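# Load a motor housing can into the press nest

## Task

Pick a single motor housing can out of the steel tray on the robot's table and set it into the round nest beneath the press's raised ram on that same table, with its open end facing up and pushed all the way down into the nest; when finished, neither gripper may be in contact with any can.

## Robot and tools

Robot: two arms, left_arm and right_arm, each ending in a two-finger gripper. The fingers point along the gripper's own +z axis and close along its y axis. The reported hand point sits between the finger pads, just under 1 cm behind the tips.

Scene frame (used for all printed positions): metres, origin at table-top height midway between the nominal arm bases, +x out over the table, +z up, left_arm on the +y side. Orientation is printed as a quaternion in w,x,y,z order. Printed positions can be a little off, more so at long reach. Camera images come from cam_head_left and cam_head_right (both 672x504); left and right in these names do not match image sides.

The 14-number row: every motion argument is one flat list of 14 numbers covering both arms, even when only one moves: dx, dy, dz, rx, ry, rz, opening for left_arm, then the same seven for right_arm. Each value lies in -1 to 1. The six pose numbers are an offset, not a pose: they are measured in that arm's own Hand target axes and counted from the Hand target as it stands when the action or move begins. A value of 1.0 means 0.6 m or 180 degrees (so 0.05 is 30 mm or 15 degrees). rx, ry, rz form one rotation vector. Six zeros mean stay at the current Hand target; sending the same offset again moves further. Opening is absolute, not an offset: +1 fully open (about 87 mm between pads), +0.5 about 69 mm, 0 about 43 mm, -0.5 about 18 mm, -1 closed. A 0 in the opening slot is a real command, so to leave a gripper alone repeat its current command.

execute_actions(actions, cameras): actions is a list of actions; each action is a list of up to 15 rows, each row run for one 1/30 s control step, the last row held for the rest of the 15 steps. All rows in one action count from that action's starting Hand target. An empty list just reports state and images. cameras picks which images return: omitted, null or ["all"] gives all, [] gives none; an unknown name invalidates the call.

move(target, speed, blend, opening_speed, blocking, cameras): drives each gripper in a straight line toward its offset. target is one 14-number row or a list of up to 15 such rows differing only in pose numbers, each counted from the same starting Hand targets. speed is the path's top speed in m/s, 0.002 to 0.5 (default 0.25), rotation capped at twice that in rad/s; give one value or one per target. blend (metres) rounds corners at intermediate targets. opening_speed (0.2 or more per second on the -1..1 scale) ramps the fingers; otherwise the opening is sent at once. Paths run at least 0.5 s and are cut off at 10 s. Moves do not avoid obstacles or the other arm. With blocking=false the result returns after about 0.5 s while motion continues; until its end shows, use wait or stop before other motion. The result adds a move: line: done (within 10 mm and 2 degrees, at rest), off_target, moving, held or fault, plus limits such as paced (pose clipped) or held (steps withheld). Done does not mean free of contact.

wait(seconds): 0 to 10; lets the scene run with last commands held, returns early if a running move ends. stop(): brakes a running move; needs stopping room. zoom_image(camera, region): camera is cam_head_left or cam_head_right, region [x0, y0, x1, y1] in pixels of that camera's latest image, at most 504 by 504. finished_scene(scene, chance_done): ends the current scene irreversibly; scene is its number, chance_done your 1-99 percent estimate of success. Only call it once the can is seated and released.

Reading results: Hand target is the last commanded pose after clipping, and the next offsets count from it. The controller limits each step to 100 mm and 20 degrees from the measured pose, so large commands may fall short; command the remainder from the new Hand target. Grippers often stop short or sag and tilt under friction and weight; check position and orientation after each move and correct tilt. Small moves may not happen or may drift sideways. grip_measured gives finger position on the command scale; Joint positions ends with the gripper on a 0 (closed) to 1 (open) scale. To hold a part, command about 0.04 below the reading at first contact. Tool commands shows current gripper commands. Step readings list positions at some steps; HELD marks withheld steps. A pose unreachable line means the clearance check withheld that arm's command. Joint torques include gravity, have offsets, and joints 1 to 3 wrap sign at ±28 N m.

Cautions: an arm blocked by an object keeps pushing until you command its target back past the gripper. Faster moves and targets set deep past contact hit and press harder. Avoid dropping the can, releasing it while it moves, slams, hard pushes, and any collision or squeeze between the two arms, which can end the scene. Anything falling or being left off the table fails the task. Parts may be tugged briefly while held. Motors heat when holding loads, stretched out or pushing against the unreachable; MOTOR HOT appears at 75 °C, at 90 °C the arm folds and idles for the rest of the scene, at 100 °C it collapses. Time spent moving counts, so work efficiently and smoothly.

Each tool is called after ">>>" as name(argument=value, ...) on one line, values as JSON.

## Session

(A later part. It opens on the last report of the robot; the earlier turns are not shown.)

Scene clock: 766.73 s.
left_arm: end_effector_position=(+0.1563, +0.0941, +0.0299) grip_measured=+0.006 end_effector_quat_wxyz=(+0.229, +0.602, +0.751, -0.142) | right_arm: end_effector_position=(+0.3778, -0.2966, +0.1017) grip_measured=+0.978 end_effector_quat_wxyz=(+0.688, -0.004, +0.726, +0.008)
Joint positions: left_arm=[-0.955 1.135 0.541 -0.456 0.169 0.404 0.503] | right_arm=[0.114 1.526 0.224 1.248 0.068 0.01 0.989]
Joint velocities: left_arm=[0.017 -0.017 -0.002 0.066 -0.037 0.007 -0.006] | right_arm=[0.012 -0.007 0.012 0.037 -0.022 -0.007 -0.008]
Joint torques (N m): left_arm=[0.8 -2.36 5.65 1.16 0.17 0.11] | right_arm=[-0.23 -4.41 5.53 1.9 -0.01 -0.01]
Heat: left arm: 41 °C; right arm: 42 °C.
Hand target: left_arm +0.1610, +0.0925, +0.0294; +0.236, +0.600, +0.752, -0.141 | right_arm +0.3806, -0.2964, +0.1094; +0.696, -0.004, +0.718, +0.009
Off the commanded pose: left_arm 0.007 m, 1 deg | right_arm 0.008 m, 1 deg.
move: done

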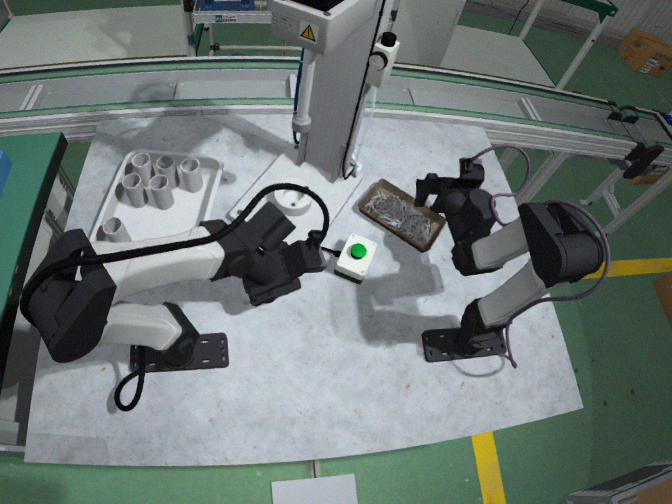

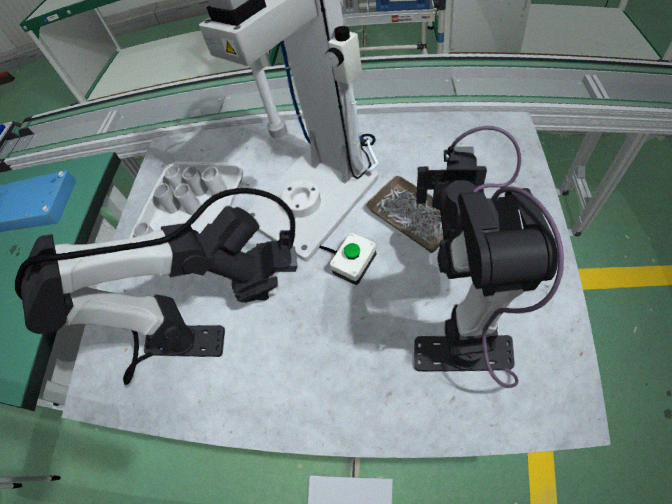

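>>> move(target=[0.005,0,0.006,0,0,0,-0.2,0,0,0,0,0,0,1], speed=0.04, cameras=[])

>>> move(target=[0,0,0,0,0,0,0.55,0,0,0,0,0,0,1], opening_speed=0.3, cameras=[])

>>> move(target=[-0.026,0,-0.035,0,0.21,0,0.55,0,0,0,0,0,0,1], speed=0.12)

>>> zoom_image(camera="cam_head_left", region=[200, 220, 320, 340])

>>> zoom_image(camera="cam_head_right", region=[190, 210, 310, 330])

Scene clock: 773.90 s.
left_arm: end_effector_position=(+0.1568, +0.0947, +0.0263) grip_measured=+0.006 end_effector_quat_wxyz=(+0.229, +0.601, +0.752, -0.142) | right_arm: end_effector_position=(+0.3778, -0.2966, +0.1017) grip_measured=+0.978 end_effector_quat_wxyz=(+0.688, -0.004, +0.726, +0.008)
Joint positions: left_arm=[-0.952 1.141 0.529 -0.438 0.169 0.404 0.503] | right_arm=[0.114 1.526 0.224 1.248 0.068 0.01 0.989]
Joint velocities: left_arm=[0.017 -0.012 -0.022 -0.022 -0.007 0.007 -0.006] | right_arm=[-0.012 -0.007 -0.007 -0.007 -0.007 -0.066 0.003]
Joint torques (N m): left_arm=[0.77 -2.29 5.23 1.25 0.17 0.13] | right_arm=[-0.23 -4.42 5.53 1.9 -0.01 -0.01]
Heat: left arm: 40 °C; right arm: 42 °C.
Hand target: left_arm +0.1612, +0.0933, +0.0248; +0.236, +0.600, +0.751, -0.141 | right_arm +0.3806, -0.2964, +0.1094; +0.696, -0.004, +0.718, +0.009
Off the commanded pose: left_arm 0.005 m, 1 deg | right_arm 0.008 m, 1 deg.
move: done
No camera images: "cameras" was empty.

Scene clock: 776.60 s.
left_arm: end_effector_position=(+0.1585, +0.0925, +0.0274) grip_measured=+0.550 end_effector_quat_wxyz=(+0.234, +0.601, +0.751, -0.143) | right_arm: end_effector_position=(+0.3778, -0.2966, +0.1017) grip_measured=+0.978 end_effector_quat_wxyz=(+0.688, -0.004, +0.726, +0.008)
Joint positions: left_arm=[-0.952 1.141 0.529 -0.427 0.169 0.404 0.775] | right_arm=[0.114 1.526 0.224 1.248 0.068 0.01 0.989]
Joint velocities: left_arm=[-0.002 -0.017 0.002 0.022 -0.066 0.022 -0.001] | right_arm=[-0.012 0.007 -0.012 -0.007 -0.066 -0.066 -0.013]
Joint torques (N m): left_arm=[0.76 -2.22 5.26 1.16 0.15 0.14] | right_arm=[-0.23 -4.41 5.53 1.9 -0.01 0]
Heat: left arm: 40 °C; right arm: 42 °C.
Hand target: left_arm +0.1612, +0.0932, +0.0248; +0.236, +0.600, +0.751, -0.141 | right_arm +0.3806, -0.2964, +0.1094; +0.696, -0.004, +0.718, +0.009
Off the commanded pose: left_arm 0.004 m, 0 deg | right_arm 0.008 m, 1 deg.
move: done
No camera images: "cameras" was empty.

Scene clock: 780.00 s.
left_arm: end_effector_position=(+0.1568, +0.0932, +0.0430) grip_measured=+0.550 end_effector_quat_wxyz=(-0.023, +0.612, +0.789, +0.054) | right_arm: end_effector_position=(+0.3778, -0.2966, +0.1017) grip_measured=+0.978 end_effector_quat_wxyz=(+0.688, -0.004, +0.726, +0.008)
Joint positions: left_arm=[-1.116 1.727 1.132 -1.061 -0.081 0.253 0.775] | right_arm=[0.114 1.526 0.224 1.248 0.068 0.01 0.989]
Joint velocities: left_arm=[0.012 -0.012 -0.007 -0.037 -0.051 -0.007 0.007] | right_arm=[-0.007 0.002 0.012 0.037 -0.007 0.007 -0.018]
Joint torques (N m): left_arm=[-0.59 -6.2 7.04 -0.11 -0.02 -0.08] | right_arm=[-0.23 -4.42 5.53 1.9 -0.01 0]
Heat: left arm: 41 °C; right arm: 42 °C.
Hand target: left_arm +0.1587, +0.0892, +0.0459; -0.021, +0.611, +0.789, +0.059 | right_arm +0.3806, -0.2964, +0.1094; +0.696, -0.004, +0.718, +0.009
Off the commanded pose: left_arm 0.009 m, 1 deg | right_arm 0.008 m, 1 deg.
move: done

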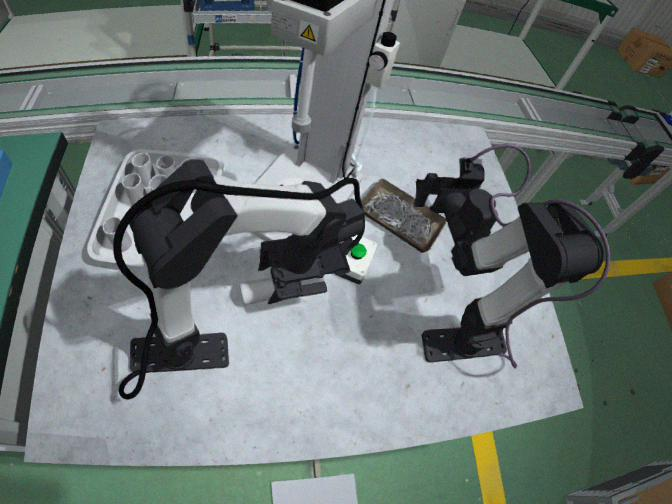

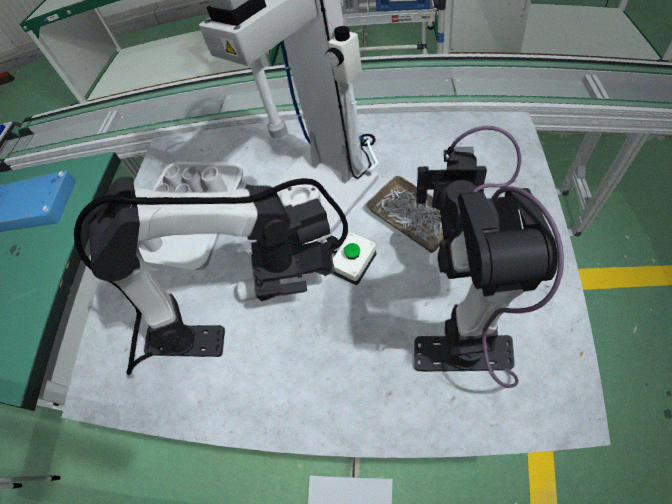

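Scaled by 4.200.

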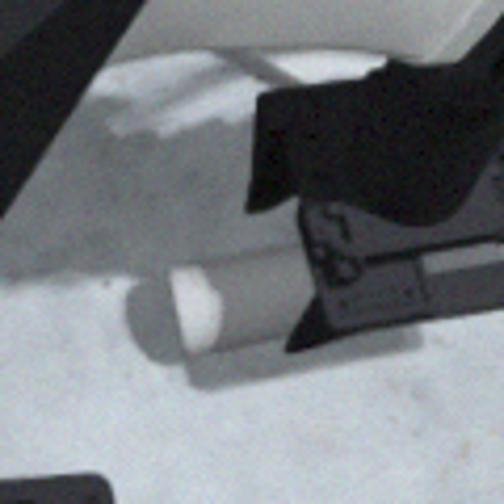

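Scaled by 4.200.

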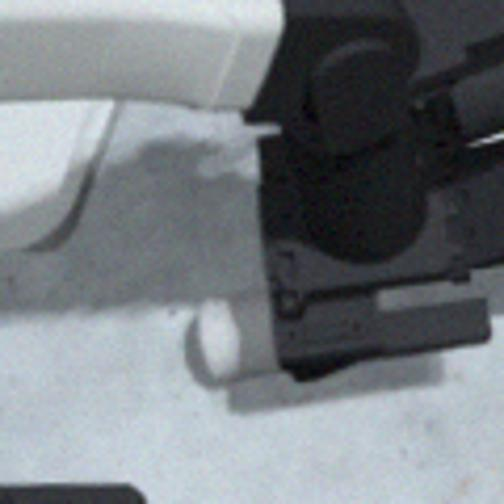

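>>> move(target=[-0.01,-0.008,0.031,0,-0.012,0,0.55,0,0,0,0,0,0,1], speed=0.05, cameras=["cam_head_left","cam_head_right"])

>>> zoom_image(camera="cam_head_left", region=[200, 220, 320, 340])

>>> zoom_image(camera="cam_head_right", region=[190, 210, 310, 330])

Scene clock: 786.07 s.
left_arm: end_effector_position=(+0.1581, +0.0858, +0.0320) grip_measured=+0.550 end_effector_quat_wxyz=(-0.003, +0.613, +0.789, +0.046) | right_arm: end_effector_position=(+0.3778, -0.2966, +0.1017) grip_measured=+0.978 end_effector_quat_wxyz=(+0.688, -0.004, +0.726, +0.008)
Joint positions: left_arm=[-1.125 1.727 1.095 -0.982 -0.082 0.247 0.775] | right_arm=[0.114 1.526 0.224 1.248 0.068 0.01 0.989]
Joint velocities: left_arm=[0.007 -0.017 0.007 -0.022 0.007 -0.007 0.01] | right_arm=[-0.017 -0.012 -0.002 -0.022 0.022 -0.022 -0.003]
Joint torques (N m): left_arm=[-0.62 -6.06 4.33 0.2 0.05 -0.08] | right_arm=[-0.23 -4.42 5.53 1.9 -0.01 -0.01]
Heat: left arm: 41 °C; right arm: 42 °C.
Hand target: left_arm +0.1562, +0.0847, +0.0265; -0.006, +0.612, +0.790, +0.047 | right_arm +0.3806, -0.2964, +0.1094; +0.696, -0.004, +0.718, +0.009
Off the commanded pose: left_arm 0.006 m, 0 deg | right_arm 0.008 m, 1 deg.
move: done

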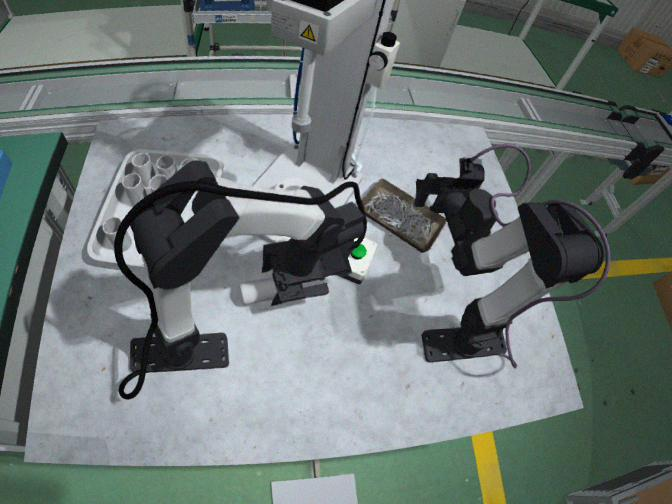

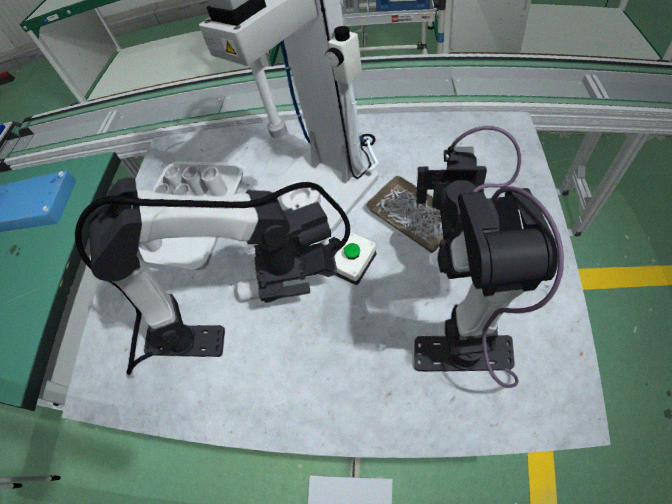

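Scaled by 4.200.

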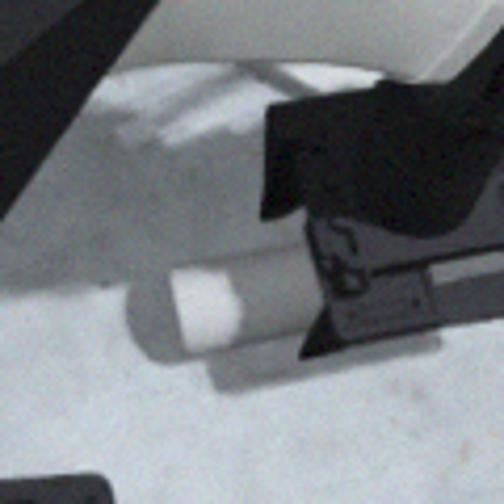

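Scaled by 4.200.

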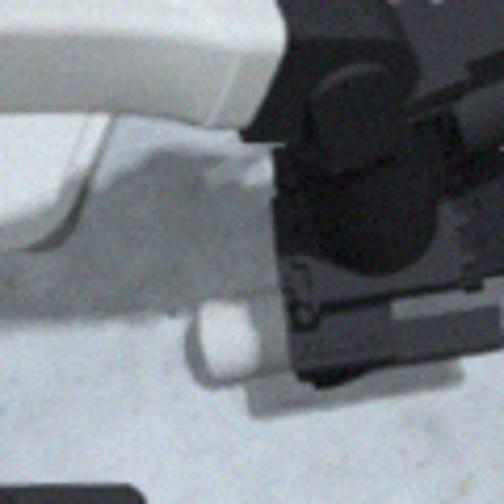

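>>> move(target=[0,-0.006,0.014,0,0,0,0.55,0,0,0,0,0,0,1], speed=0.04, cameras=[])

>>> move(target=[0,0,0,0,0,0,-0.2,0,0,0,0,0,0,1], opening_speed=0.3)

>>> zoom_image(camera="cam_head_left", region=[200, 220, 320, 340])

Scene clock: 789.83 s.
left_arm: end_effector_position=(+0.1552, +0.0855, +0.0229) grip_measured=+0.550 end_effector_quat_wxyz=(-0.003, +0.613, +0.789, +0.046) | right_arm: end_effector_position=(+0.3778, -0.2966, +0.1017) grip_measured=+0.978 end_effector_quat_wxyz=(+0.688, -0.004, +0.726, +0.008)
Joint positions: left_arm=[-1.135 1.738 1.069 -0.947 -0.082 0.238 0.775] | right_arm=[0.114 1.526 0.224 1.248 0.068 0.01 0.989]
Joint velocities: left_arm=[0.002 -0.007 -0.002 -0.037 -0.022 0.007 -0.013] | right_arm=[-0.007 -0.007 0.012 0.007 -0.007 -0.022 -0.018]
Joint torques (N m): left_arm=[-0.61 -6.35 4.15 0.19 0.08 -0.06] | right_arm=[-0.21 -4.42 5.53 1.9 -0.01 -0.01]
Heat: left arm: 41 °C; right arm: 42 °C.
Hand target: left_arm +0.1530, +0.0847, +0.0180; -0.006, +0.612, +0.790, +0.047 | right_arm +0.3806, -0.2964, +0.1094; +0.696, -0.004, +0.718, +0.009
Off the commanded pose: left_arm 0.006 m, 0 deg | right_arm 0.008 m, 1 deg.
move: done
No camera images: "cameras" was empty.

Scene clock: 792.53 s.
left_arm: end_effector_position=(+0.1553, +0.0854, +0.0229) grip_measured=+0.007 end_effector_quat_wxyz=(-0.003, +0.613, +0.789, +0.046) | right_arm: end_effector_position=(+0.3778, -0.2966, +0.1017) grip_measured=+0.978 end_effector_quat_wxyz=(+0.688, -0.004, +0.726, +0.008)
Joint positions: left_arm=[-1.135 1.738 1.069 -0.946 -0.082 0.238 0.504] | right_arm=[0.114 1.526 0.224 1.248 0.068 0.01 0.989]
Joint velocities: left_arm=[-0.022 0.002 0.002 -0.007 0.066 0.022 0.001] | right_arm=[-0.007 -0.002 0.007 0.022 0.022 0.007 0.034]
Joint torques (N m): left_arm=[-0.66 -6.35 4.15 0.22 0.09 -0.05] | right_arm=[-0.23 -4.41 5.53 1.9 -0.01 0]
Heat: left arm: 41 °C; right arm: 42 °C.
Hand target: left_arm +0.1530, +0.0847, +0.0180; -0.006, +0.612, +0.790, +0.047 | right_arm +0.3806, -0.2964, +0.1094; +0.696, -0.004, +0.718, +0.009
Off the commanded pose: left_arm 0.005 m, 0 deg | right_arm 0.008 m, 1 deg.
move: done

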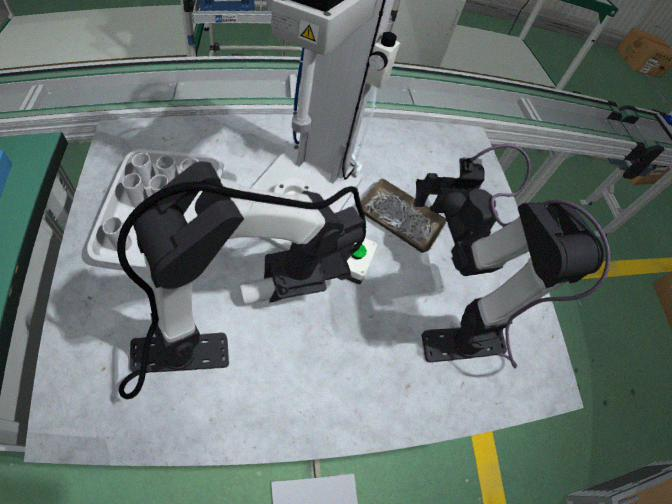

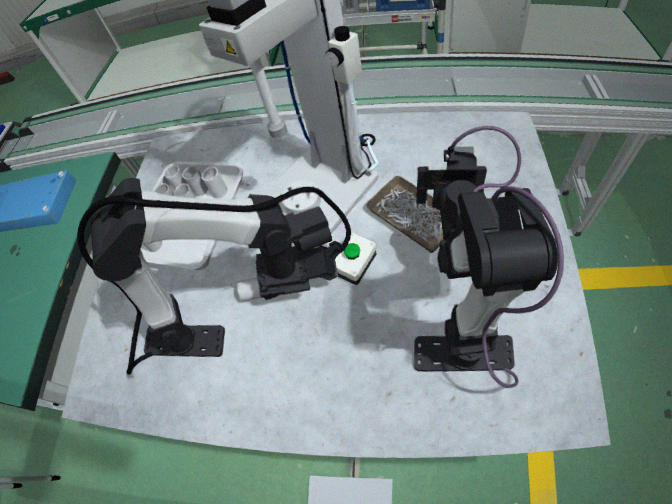

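Scaled by 4.200.

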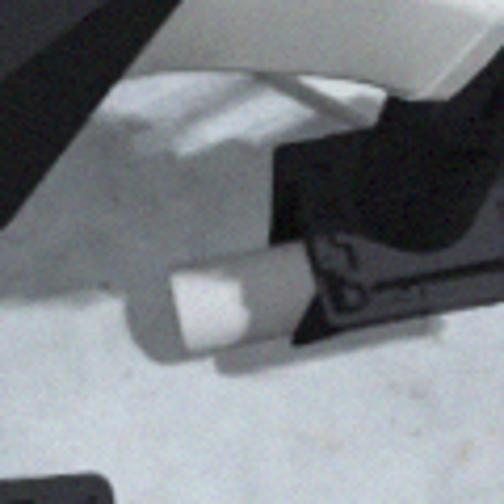

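>>> move(target=[0,0,-0.25,0,0,0,-0.2,0,0,0,0,0,0,1], speed=0.15)

Scene clock: 805.83 s.
left_arm: end_effector_position=(+0.1487, +0.0701, +0.1592) grip_measured=+0.006 end_effector_quat_wxyz=(-0.009, +0.613, +0.788, +0.050) | right_arm: end_effector_position=(+0.3778, -0.2966, +0.1017) grip_measured=+0.978 end_effector_quat_wxyz=(+0.688, -0.004, +0.726, +0.008)
Joint positions: left_arm=[-1.179 1.713 1.59 -1.51 -0.081 0.193 0.503] | right_arm=[0.114 1.526 0.224 1.248 0.068 0.01 0.989]
Joint velocities: left_arm=[-0.007 -0.017 0.002 -0.051 -0.022 0.007 0.011] | right_arm=[0.002 -0.007 0.002 -0.051 0.051 0.066 0.013]
Joint torques (N m): left_arm=[-0.68 -8.43 7.25 -0.17 0.13 -0.06] | right_arm=[-0.23 -4.41 5.53 1.9 -0.01 -0.01]
Heat: left arm: 40 °C; right arm: 42 °C.
Hand target: left_arm +0.1454, +0.0696, +0.1671; -0.007, +0.612, +0.790, +0.046 | right_arm +0.3806, -0.2964, +0.1094; +0.696, -0.004, +0.718, +0.009
Off the commanded pose: left_arm 0.009 m, 1 deg | right_arm 0.008 m, 1 deg.
move: done

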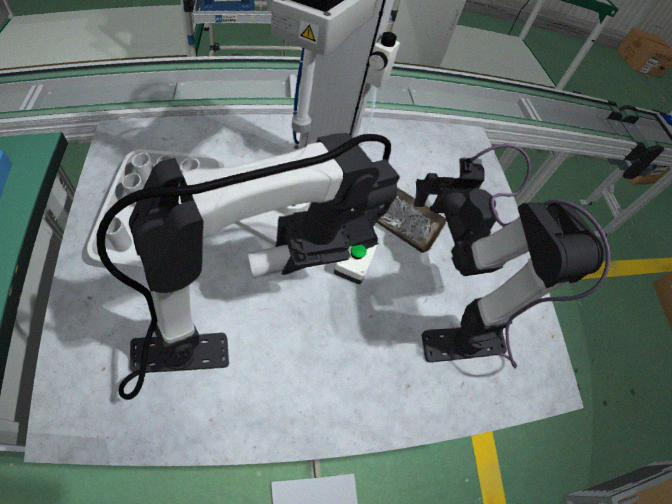

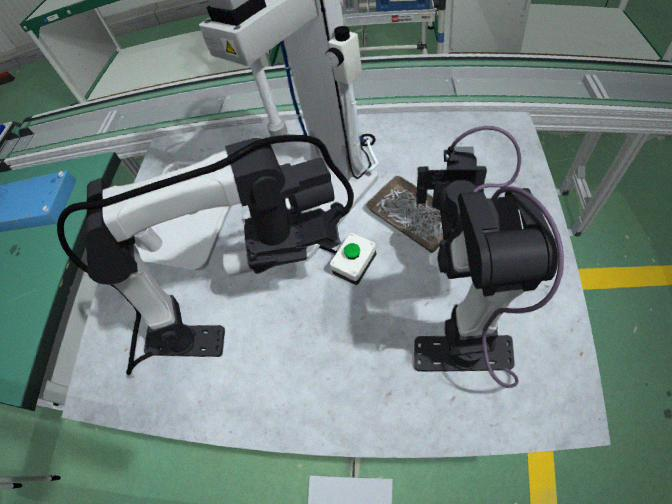

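>>> move(target=[0.055,0.187,-0.03,0,-0.475,0,-0.2,0,0,0,0,0,0,1], speed=0.2)

Scene clock: 814.67 s.
left_arm: end_effector_position=(+0.2459, +0.1320, +0.1964) grip_measured=+0.007 end_effector_quat_wxyz=(+0.518, +0.498, +0.593, -0.363) | right_arm: end_effector_position=(+0.3778, -0.2966, +0.1017) grip_measured=+0.978 end_effector_quat_wxyz=(+0.688, -0.004, +0.726, +0.008)
Joint positions: left_arm=[-0.044 0.969 0.679 -0.392 1.25 0.743 0.503] | right_arm=[0.114 1.526 0.224 1.248 0.068 0.01 0.989]
Joint velocities: left_arm=[0.007 -0.007 -0.002 -0.022 0.007 -0.037 -0.001] | right_arm=[-0.007 -0.012 0.002 -0.095 -0.022 -0.022 0.013]
Joint torques (N m): left_arm=[0.44 -2.56 5.75 1.34 0.66 -0.06] | right_arm=[-0.21 -4.41 5.53 1.9 -0.01 0]
Heat: left arm: 40 °C; right arm: 42 °C.
Hand target: left_arm +0.2458, +0.1307, +0.2011; +0.527, +0.500, +0.582, -0.367 | right_arm +0.3806, -0.2964, +0.1094; +0.696, -0.004, +0.718, +0.009
Off the commanded pose: left_arm 0.005 m, 3 deg | right_arm 0.008 m, 1 deg.
move: off_target (left_arm)

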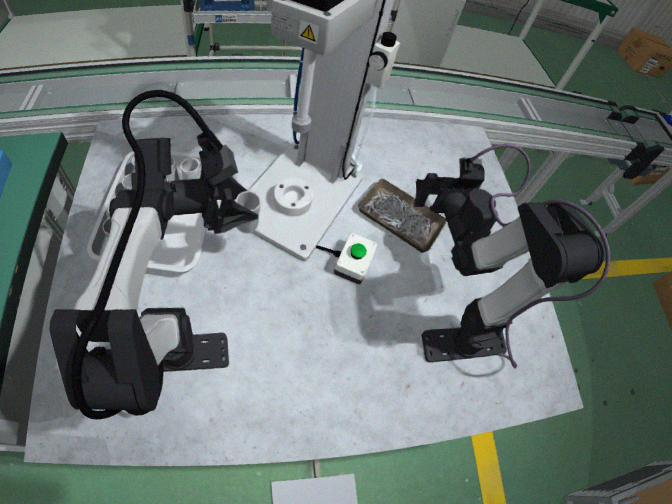

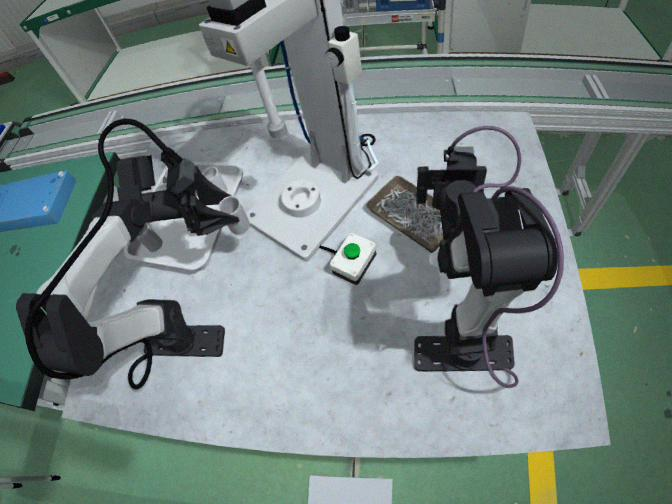

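>>> move(target=[0,0,0,0,-0.039,-0.028,-0.2,0,0,0,0,0,0,1], speed=0.15)

>>> zoom_image(camera="cam_head_left", region=[200, 150, 320, 250])

>>> zoom_image(camera="cam_head_right", region=[200, 150, 320, 250])

Scene clock: 823.93 s.
left_arm: end_effector_position=(+0.2467, +0.1306, +0.1948) grip_measured=+0.007 end_effector_quat_wxyz=(+0.534, +0.446, +0.582, -0.421) | right_arm: end_effector_position=(+0.3778, -0.2966, +0.1017) grip_measured=+0.978 end_effector_quat_wxyz=(+0.688, -0.004, +0.726, +0.008)
Joint positions: left_arm=[-0.002 0.963 0.507 0.088 1.358 0.346 0.503] | right_arm=[0.114 1.526 0.224 1.248 0.068 0.01 0.989]
Joint velocities: left_arm=[-0.046 -0.002 -0.017 -0.022 -0.051 -0.007 0.013] | right_arm=[-0.007 -0.022 -0.012 -0.037 0.051 -0.007 -0.008]
Joint torques (N m): left_arm=[0.61 -3.55 5.91 1.44 0.51 -0.06] | right_arm=[-0.21 -4.41 5.53 1.9 -0.01 0]
Heat: left arm: 41 °C; right arm: 42 °C.
Hand target: left_arm +0.2448, +0.1309, +0.2007; +0.543, +0.452, +0.570, -0.419 | right_arm +0.3806, -0.2964, +0.1094; +0.696, -0.004, +0.718, +0.009
Off the commanded pose: left_arm 0.006 m, 2 deg | right_arm 0.008 m, 1 deg.
move: done

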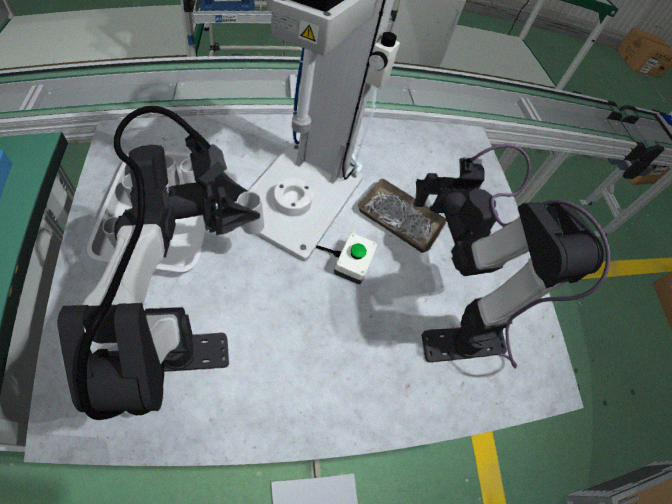

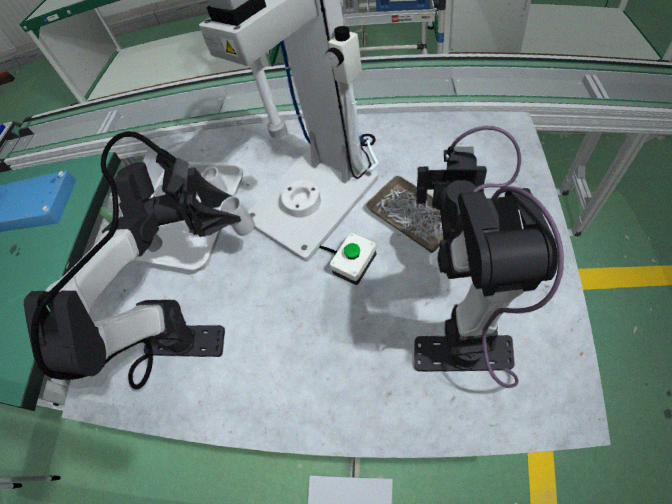

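Scaled by 4.200.

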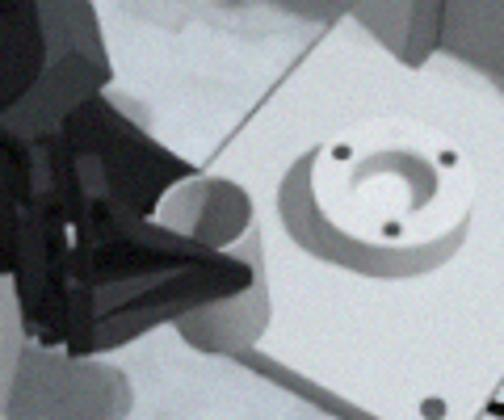

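Scaled by 4.200.

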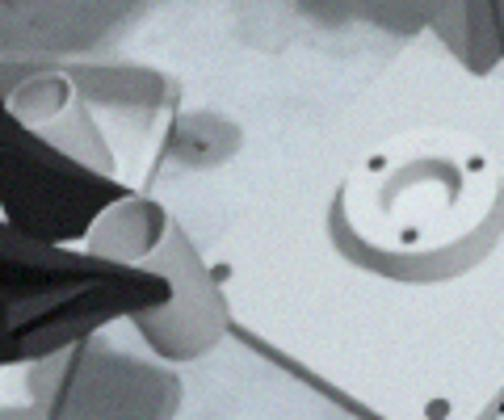

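>>> move(target=[[0,0.205,0.095,0,0,0,-0.2,0,0,0,0,0,0,1],[0.048,0.177,0.213,0,0,0,-0.2,0,0,0,0,0,0,1]], speed=0.12, blend=0.01)

>>> zoom_image(camera="cam_head_left", region=[250, 140, 340, 230])

>>> zoom_image(camera="cam_head_right", region=[250, 140, 340, 230])

Scene clock: 831.17 s.
left_arm: end_effector_position=(+0.3769, +0.0361, +0.1631) grip_measured=+0.007 end_effector_quat_wxyz=(+0.538, +0.449, +0.573, -0.425) | right_arm: end_effector_position=(+0.3778, -0.2966, +0.1017) grip_measured=+0.978 end_effector_quat_wxyz=(+0.688, -0.004, +0.726, +0.008)
Joint positions: left_arm=[-0.312 1.692 0.809 0.758 1.072 0.106 0.503] | right_arm=[0.114 1.526 0.224 1.248 0.068 0.01 0.989]
Joint velocities: left_arm=[-0.012 -0.007 0.002 0.051 0.022 -0.007 -0.011] | right_arm=[0.012 0.002 0.007 -0.022 0.007 -0.022 0.008]
Joint torques (N m): left_arm=[-0.21 -6.93 5.24 1.75 0.13 -0.08] | right_arm=[-0.23 -4.41 5.52 1.9 -0.01 -0.01]
Heat: left arm: 41 °C; right arm: 42 °C.
Hand target: left_arm +0.3790, +0.0346, +0.1644; +0.545, +0.449, +0.568, -0.423 | right_arm +0.3806, -0.2964, +0.1094; +0.696, -0.004, +0.718, +0.009
Off the commanded pose: left_arm 0.004 m, 1 deg | right_arm 0.008 m, 1 deg.
move: done

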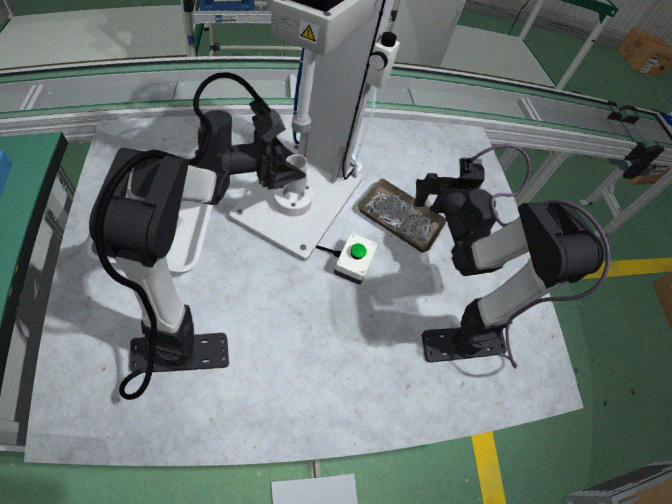

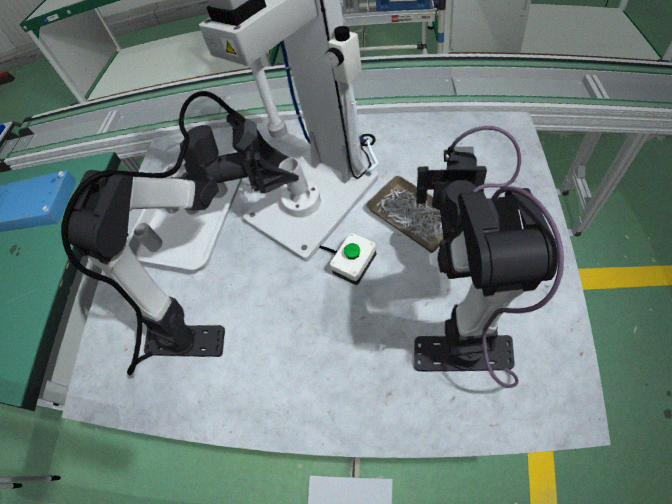

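Scaled by 5.600.

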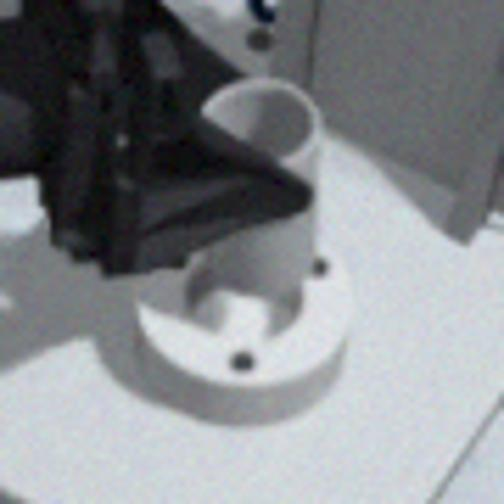

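Scaled by 5.600.

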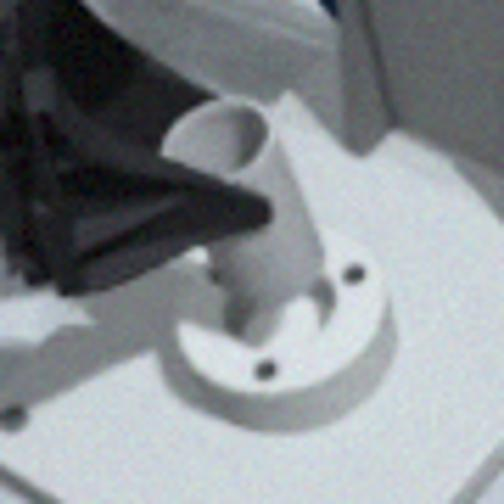

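>>> move(target=[0.047,0.003,-0.003,0,0,0,-0.2,0,0,0,0,0,0,1], speed=0.08)

>>> zoom_image(camera="cam_head_left", region=[260, 150, 330, 220])

>>> zoom_image(camera="cam_head_right", region=[260, 150, 330, 220])

Scene clock: 836.33 s.
left_arm: end_effector_position=(+0.3782, +0.0358, +0.1364) grip_measured=+0.006 end_effector_quat_wxyz=(+0.538, +0.449, +0.572, -0.425) | right_arm: end_effector_position=(+0.3778, -0.2966, +0.1017) grip_measured=+0.978 end_effector_quat_wxyz=(+0.688, -0.004, +0.726, +0.008)
Joint positions: left_arm=[-0.312 1.773 0.768 0.882 1.072 0.106 0.503] | right_arm=[0.114 1.526 0.224 1.248 0.068 0.01 0.989]
Joint velocities: left_arm=[0.007 -0.012 -0.007 -0.022 0.081 0.022 0.009] | right_arm=[-0.002 0.012 0.012 0.007 0.007 -0.022 0.008]
Joint torques (N m): left_arm=[0.76 -7.31 4.52 1.69 0.23 -0.01] | right_arm=[-0.23 -4.41 5.53 1.9 -0.01 -0.01]
Heat: left arm: 41 °C; right arm: 42 °C.
Hand target: left_arm +0.3800, +0.0384, +0.1362; +0.545, +0.449, +0.568, -0.423 | right_arm +0.3806, -0.2964, +0.1094; +0.696, -0.004, +0.718, +0.009
Off the commanded pose: left_arm 0.003 m, 1 deg | right_arm 0.008 m, 1 deg.
move: done

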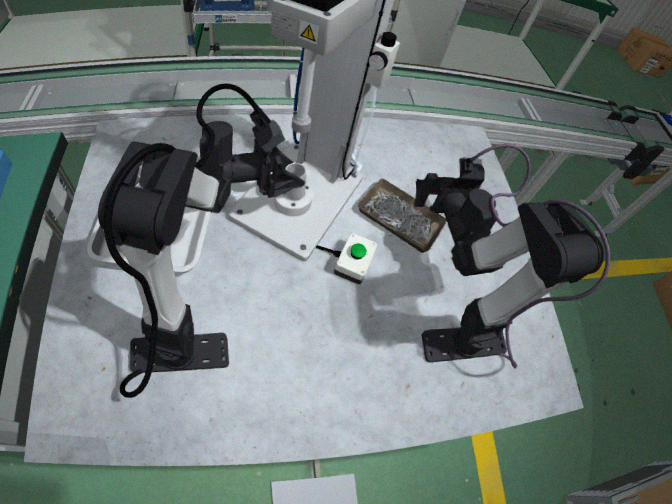

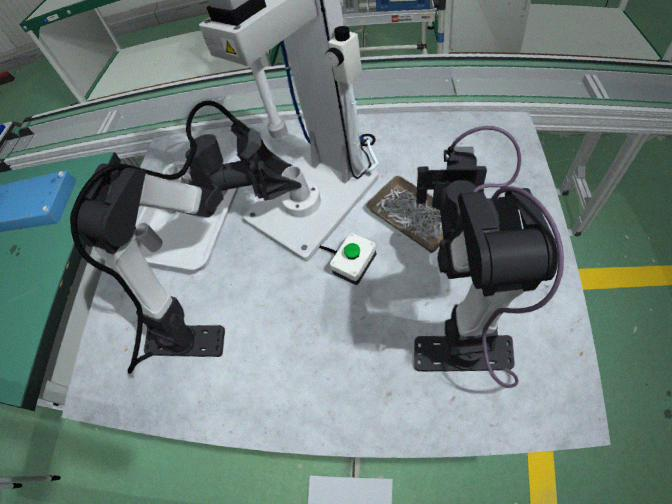

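Scaled by 7.200.

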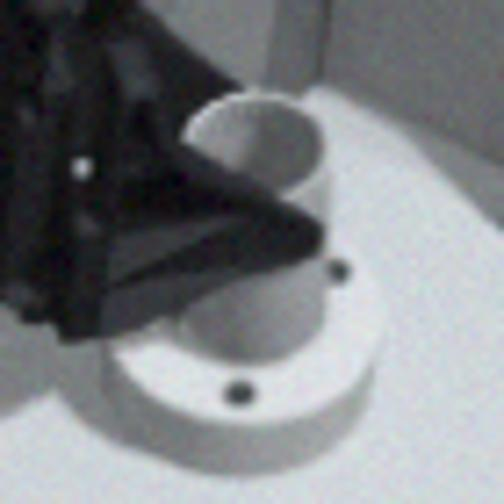

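Scaled by 7.200.

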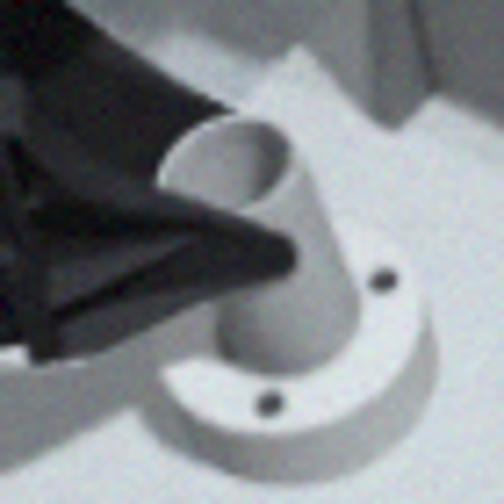

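>>> move(target=[0.015,0.003,-0.003,0,0,0,-0.2,0,0,0,0,0,0,1], speed=0.04)

>>> zoom_image(camera="cam_head_left", region=[260, 150, 330, 220])

>>> zoom_image(camera="cam_head_right", region=[260, 150, 330, 220])

Scene clock: 843.73 s.
left_arm: end_effector_position=(+0.3810, +0.0395, +0.1274) grip_measured=+0.006 end_effector_quat_wxyz=(+0.541, +0.447, +0.574, -0.422) | right_arm: end_effector_position=(+0.3778, -0.2966, +0.1017) grip_measured=+0.978 end_effector_quat_wxyz=(+0.688, -0.004, +0.726, +0.008)
Joint positions: left_arm=[-0.301 1.803 0.756 0.925 1.073 0.106 0.503] | right_arm=[0.114 1.526 0.224 1.248 0.068 0.01 0.989]
Joint velocities: left_arm=[-0.007 -0.007 0.022 -0.022 0.037 -0.007 0.001] | right_arm=[-0.002 -0.007 -0.017 -0.11 0.007 0.007 -0.013]
Joint torques (N m): left_arm=[0.68 -7.17 4.41 1.65 0.3 0] | right_arm=[-0.23 -4.42 5.53 1.9 -0.01 0]
Heat: left arm: 40 °C; right arm: 42 °C.
Hand target: left_arm +0.3812, +0.0411, +0.1271; +0.545, +0.449, +0.568, -0.423 | right_arm +0.3806, -0.2964, +0.1094; +0.696, -0.004, +0.718, +0.009
Off the commanded pose: left_arm 0.002 m, 1 deg | right_arm 0.008 m, 1 deg.
move: done

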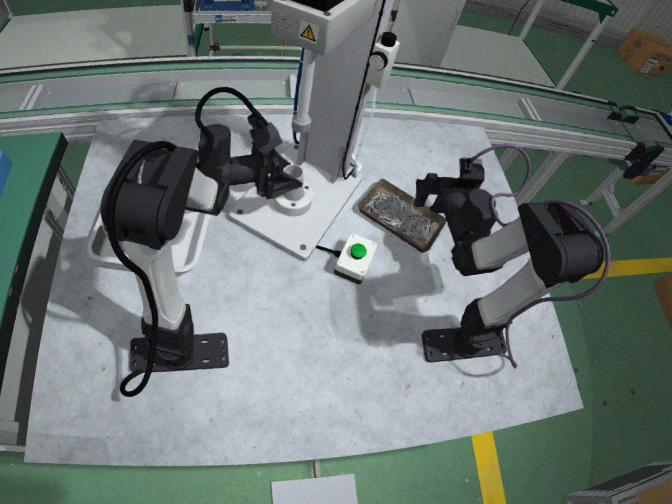

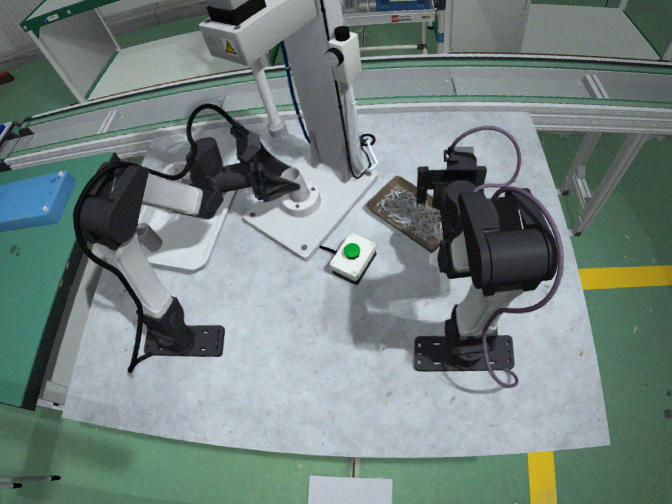

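Scaled by 7.200.

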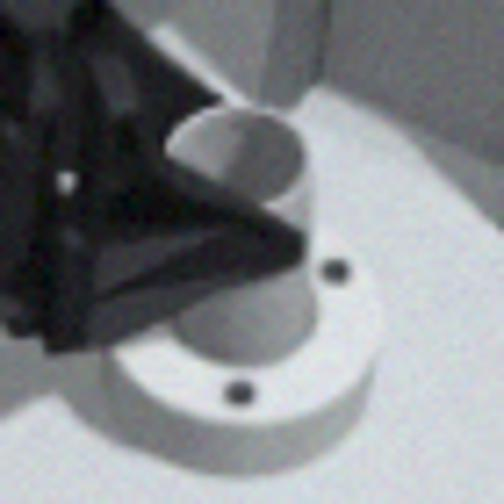

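Scaled by 7.200.

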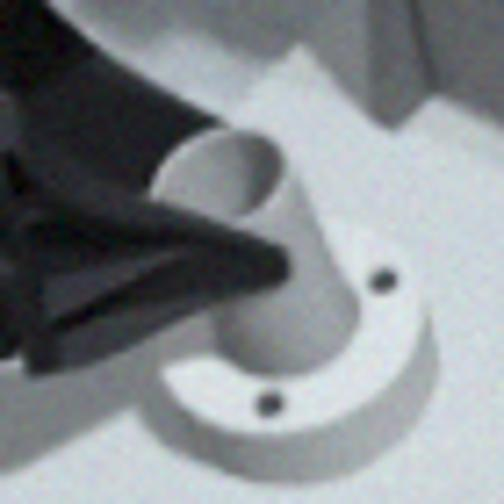

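>>> move(target=[0.003,-0.0025,0.011,0,0,0,-0.2,0,0,0,0,0,0,1], speed=0.04, cameras=[])

>>> move(target=[0.012,0,0.0008,0,0,0,-0.2,0,0,0,0,0,0,1], speed=0.04)

>>> zoom_image(camera="cam_head_left", region=[260, 150, 330, 220])

>>> zoom_image(camera="cam_head_right", region=[260, 150, 330, 220])

Scene clock: 850.93 s.
left_arm: end_effector_position=(+0.3809, +0.0377, +0.1234) grip_measured=+0.006 end_effector_quat_wxyz=(+0.539, +0.447, +0.574, -0.424) | right_arm: end_effector_position=(+0.3778, -0.2966, +0.1017) grip_measured=+0.978 end_effector_quat_wxyz=(+0.688, -0.004, +0.726, +0.008)
Joint positions: left_arm=[-0.306 1.818 0.756 0.936 1.072 0.106 0.503] | right_arm=[0.114 1.526 0.224 1.248 0.068 0.01 0.989]
Joint velocities: left_arm=[-0.002 -0.007 -0.012 -0.037 0.051 -0.022 -0.011] | right_arm=[-0.002 -0.002 0.002 0.007 -0.051 -0.007 0.013]
Joint torques (N m): left_arm=[-0.81 -7.43 4.71 1.76 0.11 -0.05] | right_arm=[-0.21 -4.42 5.53 1.9 -0.01 -0.01]
Heat: left arm: 40 °C; right arm: 42 °C.
Hand target: left_arm +0.3814, +0.0345, +0.1250; +0.545, +0.449, +0.568, -0.423 | right_arm +0.3806, -0.2964, +0.1094; +0.696, -0.004, +0.718, +0.009
Off the commanded pose: left_arm 0.004 m, 1 deg | right_arm 0.008 m, 1 deg.
move: done
No camera images: "cameras" was empty.

Scene clock: 851.87 s.
left_arm: end_effector_position=(+0.3815, +0.0372, +0.1192) grip_measured=+0.006 end_effector_quat_wxyz=(+0.542, +0.447, +0.572, -0.424) | right_arm: end_effector_position=(+0.3778, -0.2966, +0.1017) grip_measured=+0.978 end_effector_quat_wxyz=(+0.688, -0.004, +0.726, +0.008)
Joint positions: left_arm=[-0.306 1.839 0.75 0.974 1.072 0.101 0.503] | right_arm=[0.114 1.526 0.224 1.248 0.068 0.01 0.989]
Joint velocities: left_arm=[-0.007 -0.007 0.017 -0.022 -0.022 -0.037 -0.016] | right_arm=[-0.002 0.002 0.012 0.007 -0.022 0.022 -0.008]
Joint torques (N m): left_arm=[-0.57 -7.15 4.26 1.68 0.12 0.03] | right_arm=[-0.23 -4.41 5.53 1.9 -0.01 -0.01]
Heat: left arm: 40 °C; right arm: 42 °C.
Hand target: left_arm +0.3813, +0.0343, +0.1177; +0.545, +0.449, +0.568, -0.423 | right_arm +0.3806, -0.2964, +0.1094; +0.696, -0.004, +0.718, +0.009
Off the commanded pose: left_arm 0.003 m, 1 deg | right_arm 0.008 m, 1 deg.
move: done

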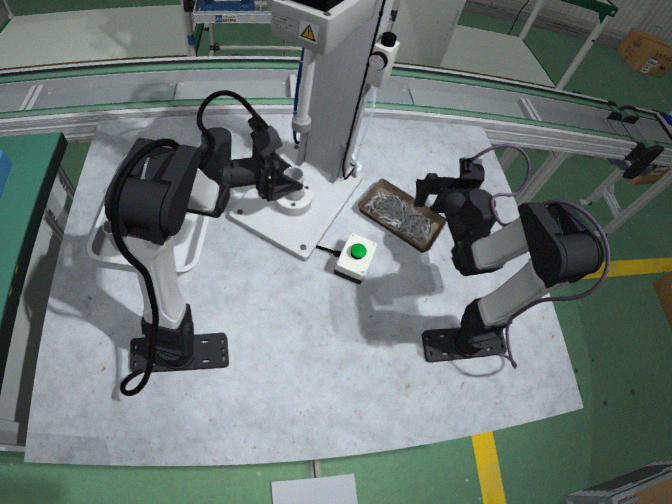

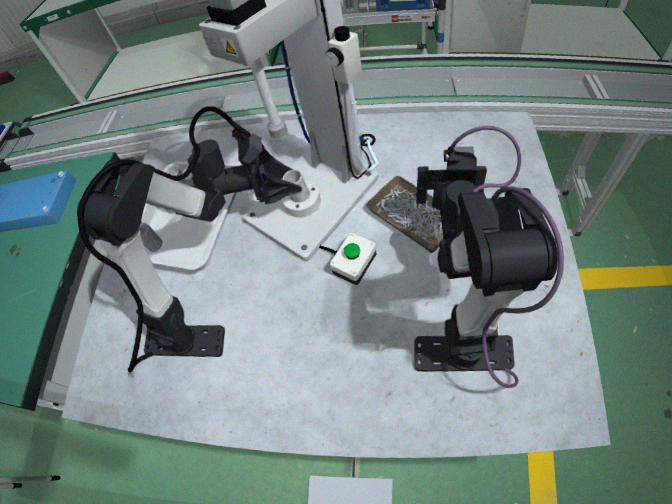

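Scaled by 7.200.

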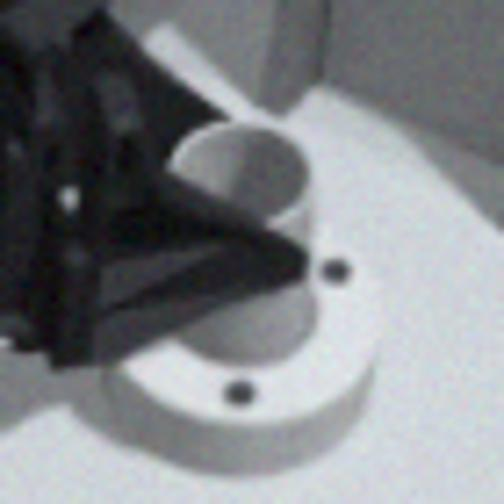

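Scaled by 7.200.

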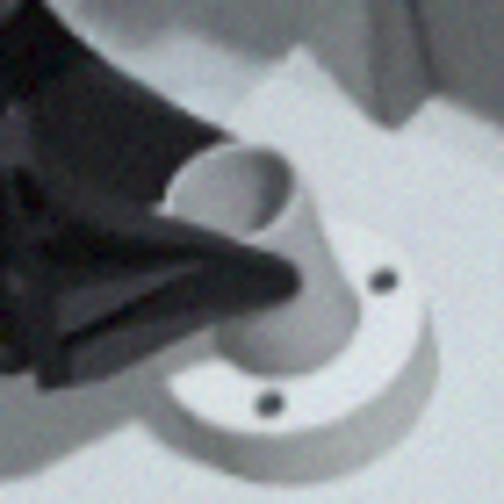

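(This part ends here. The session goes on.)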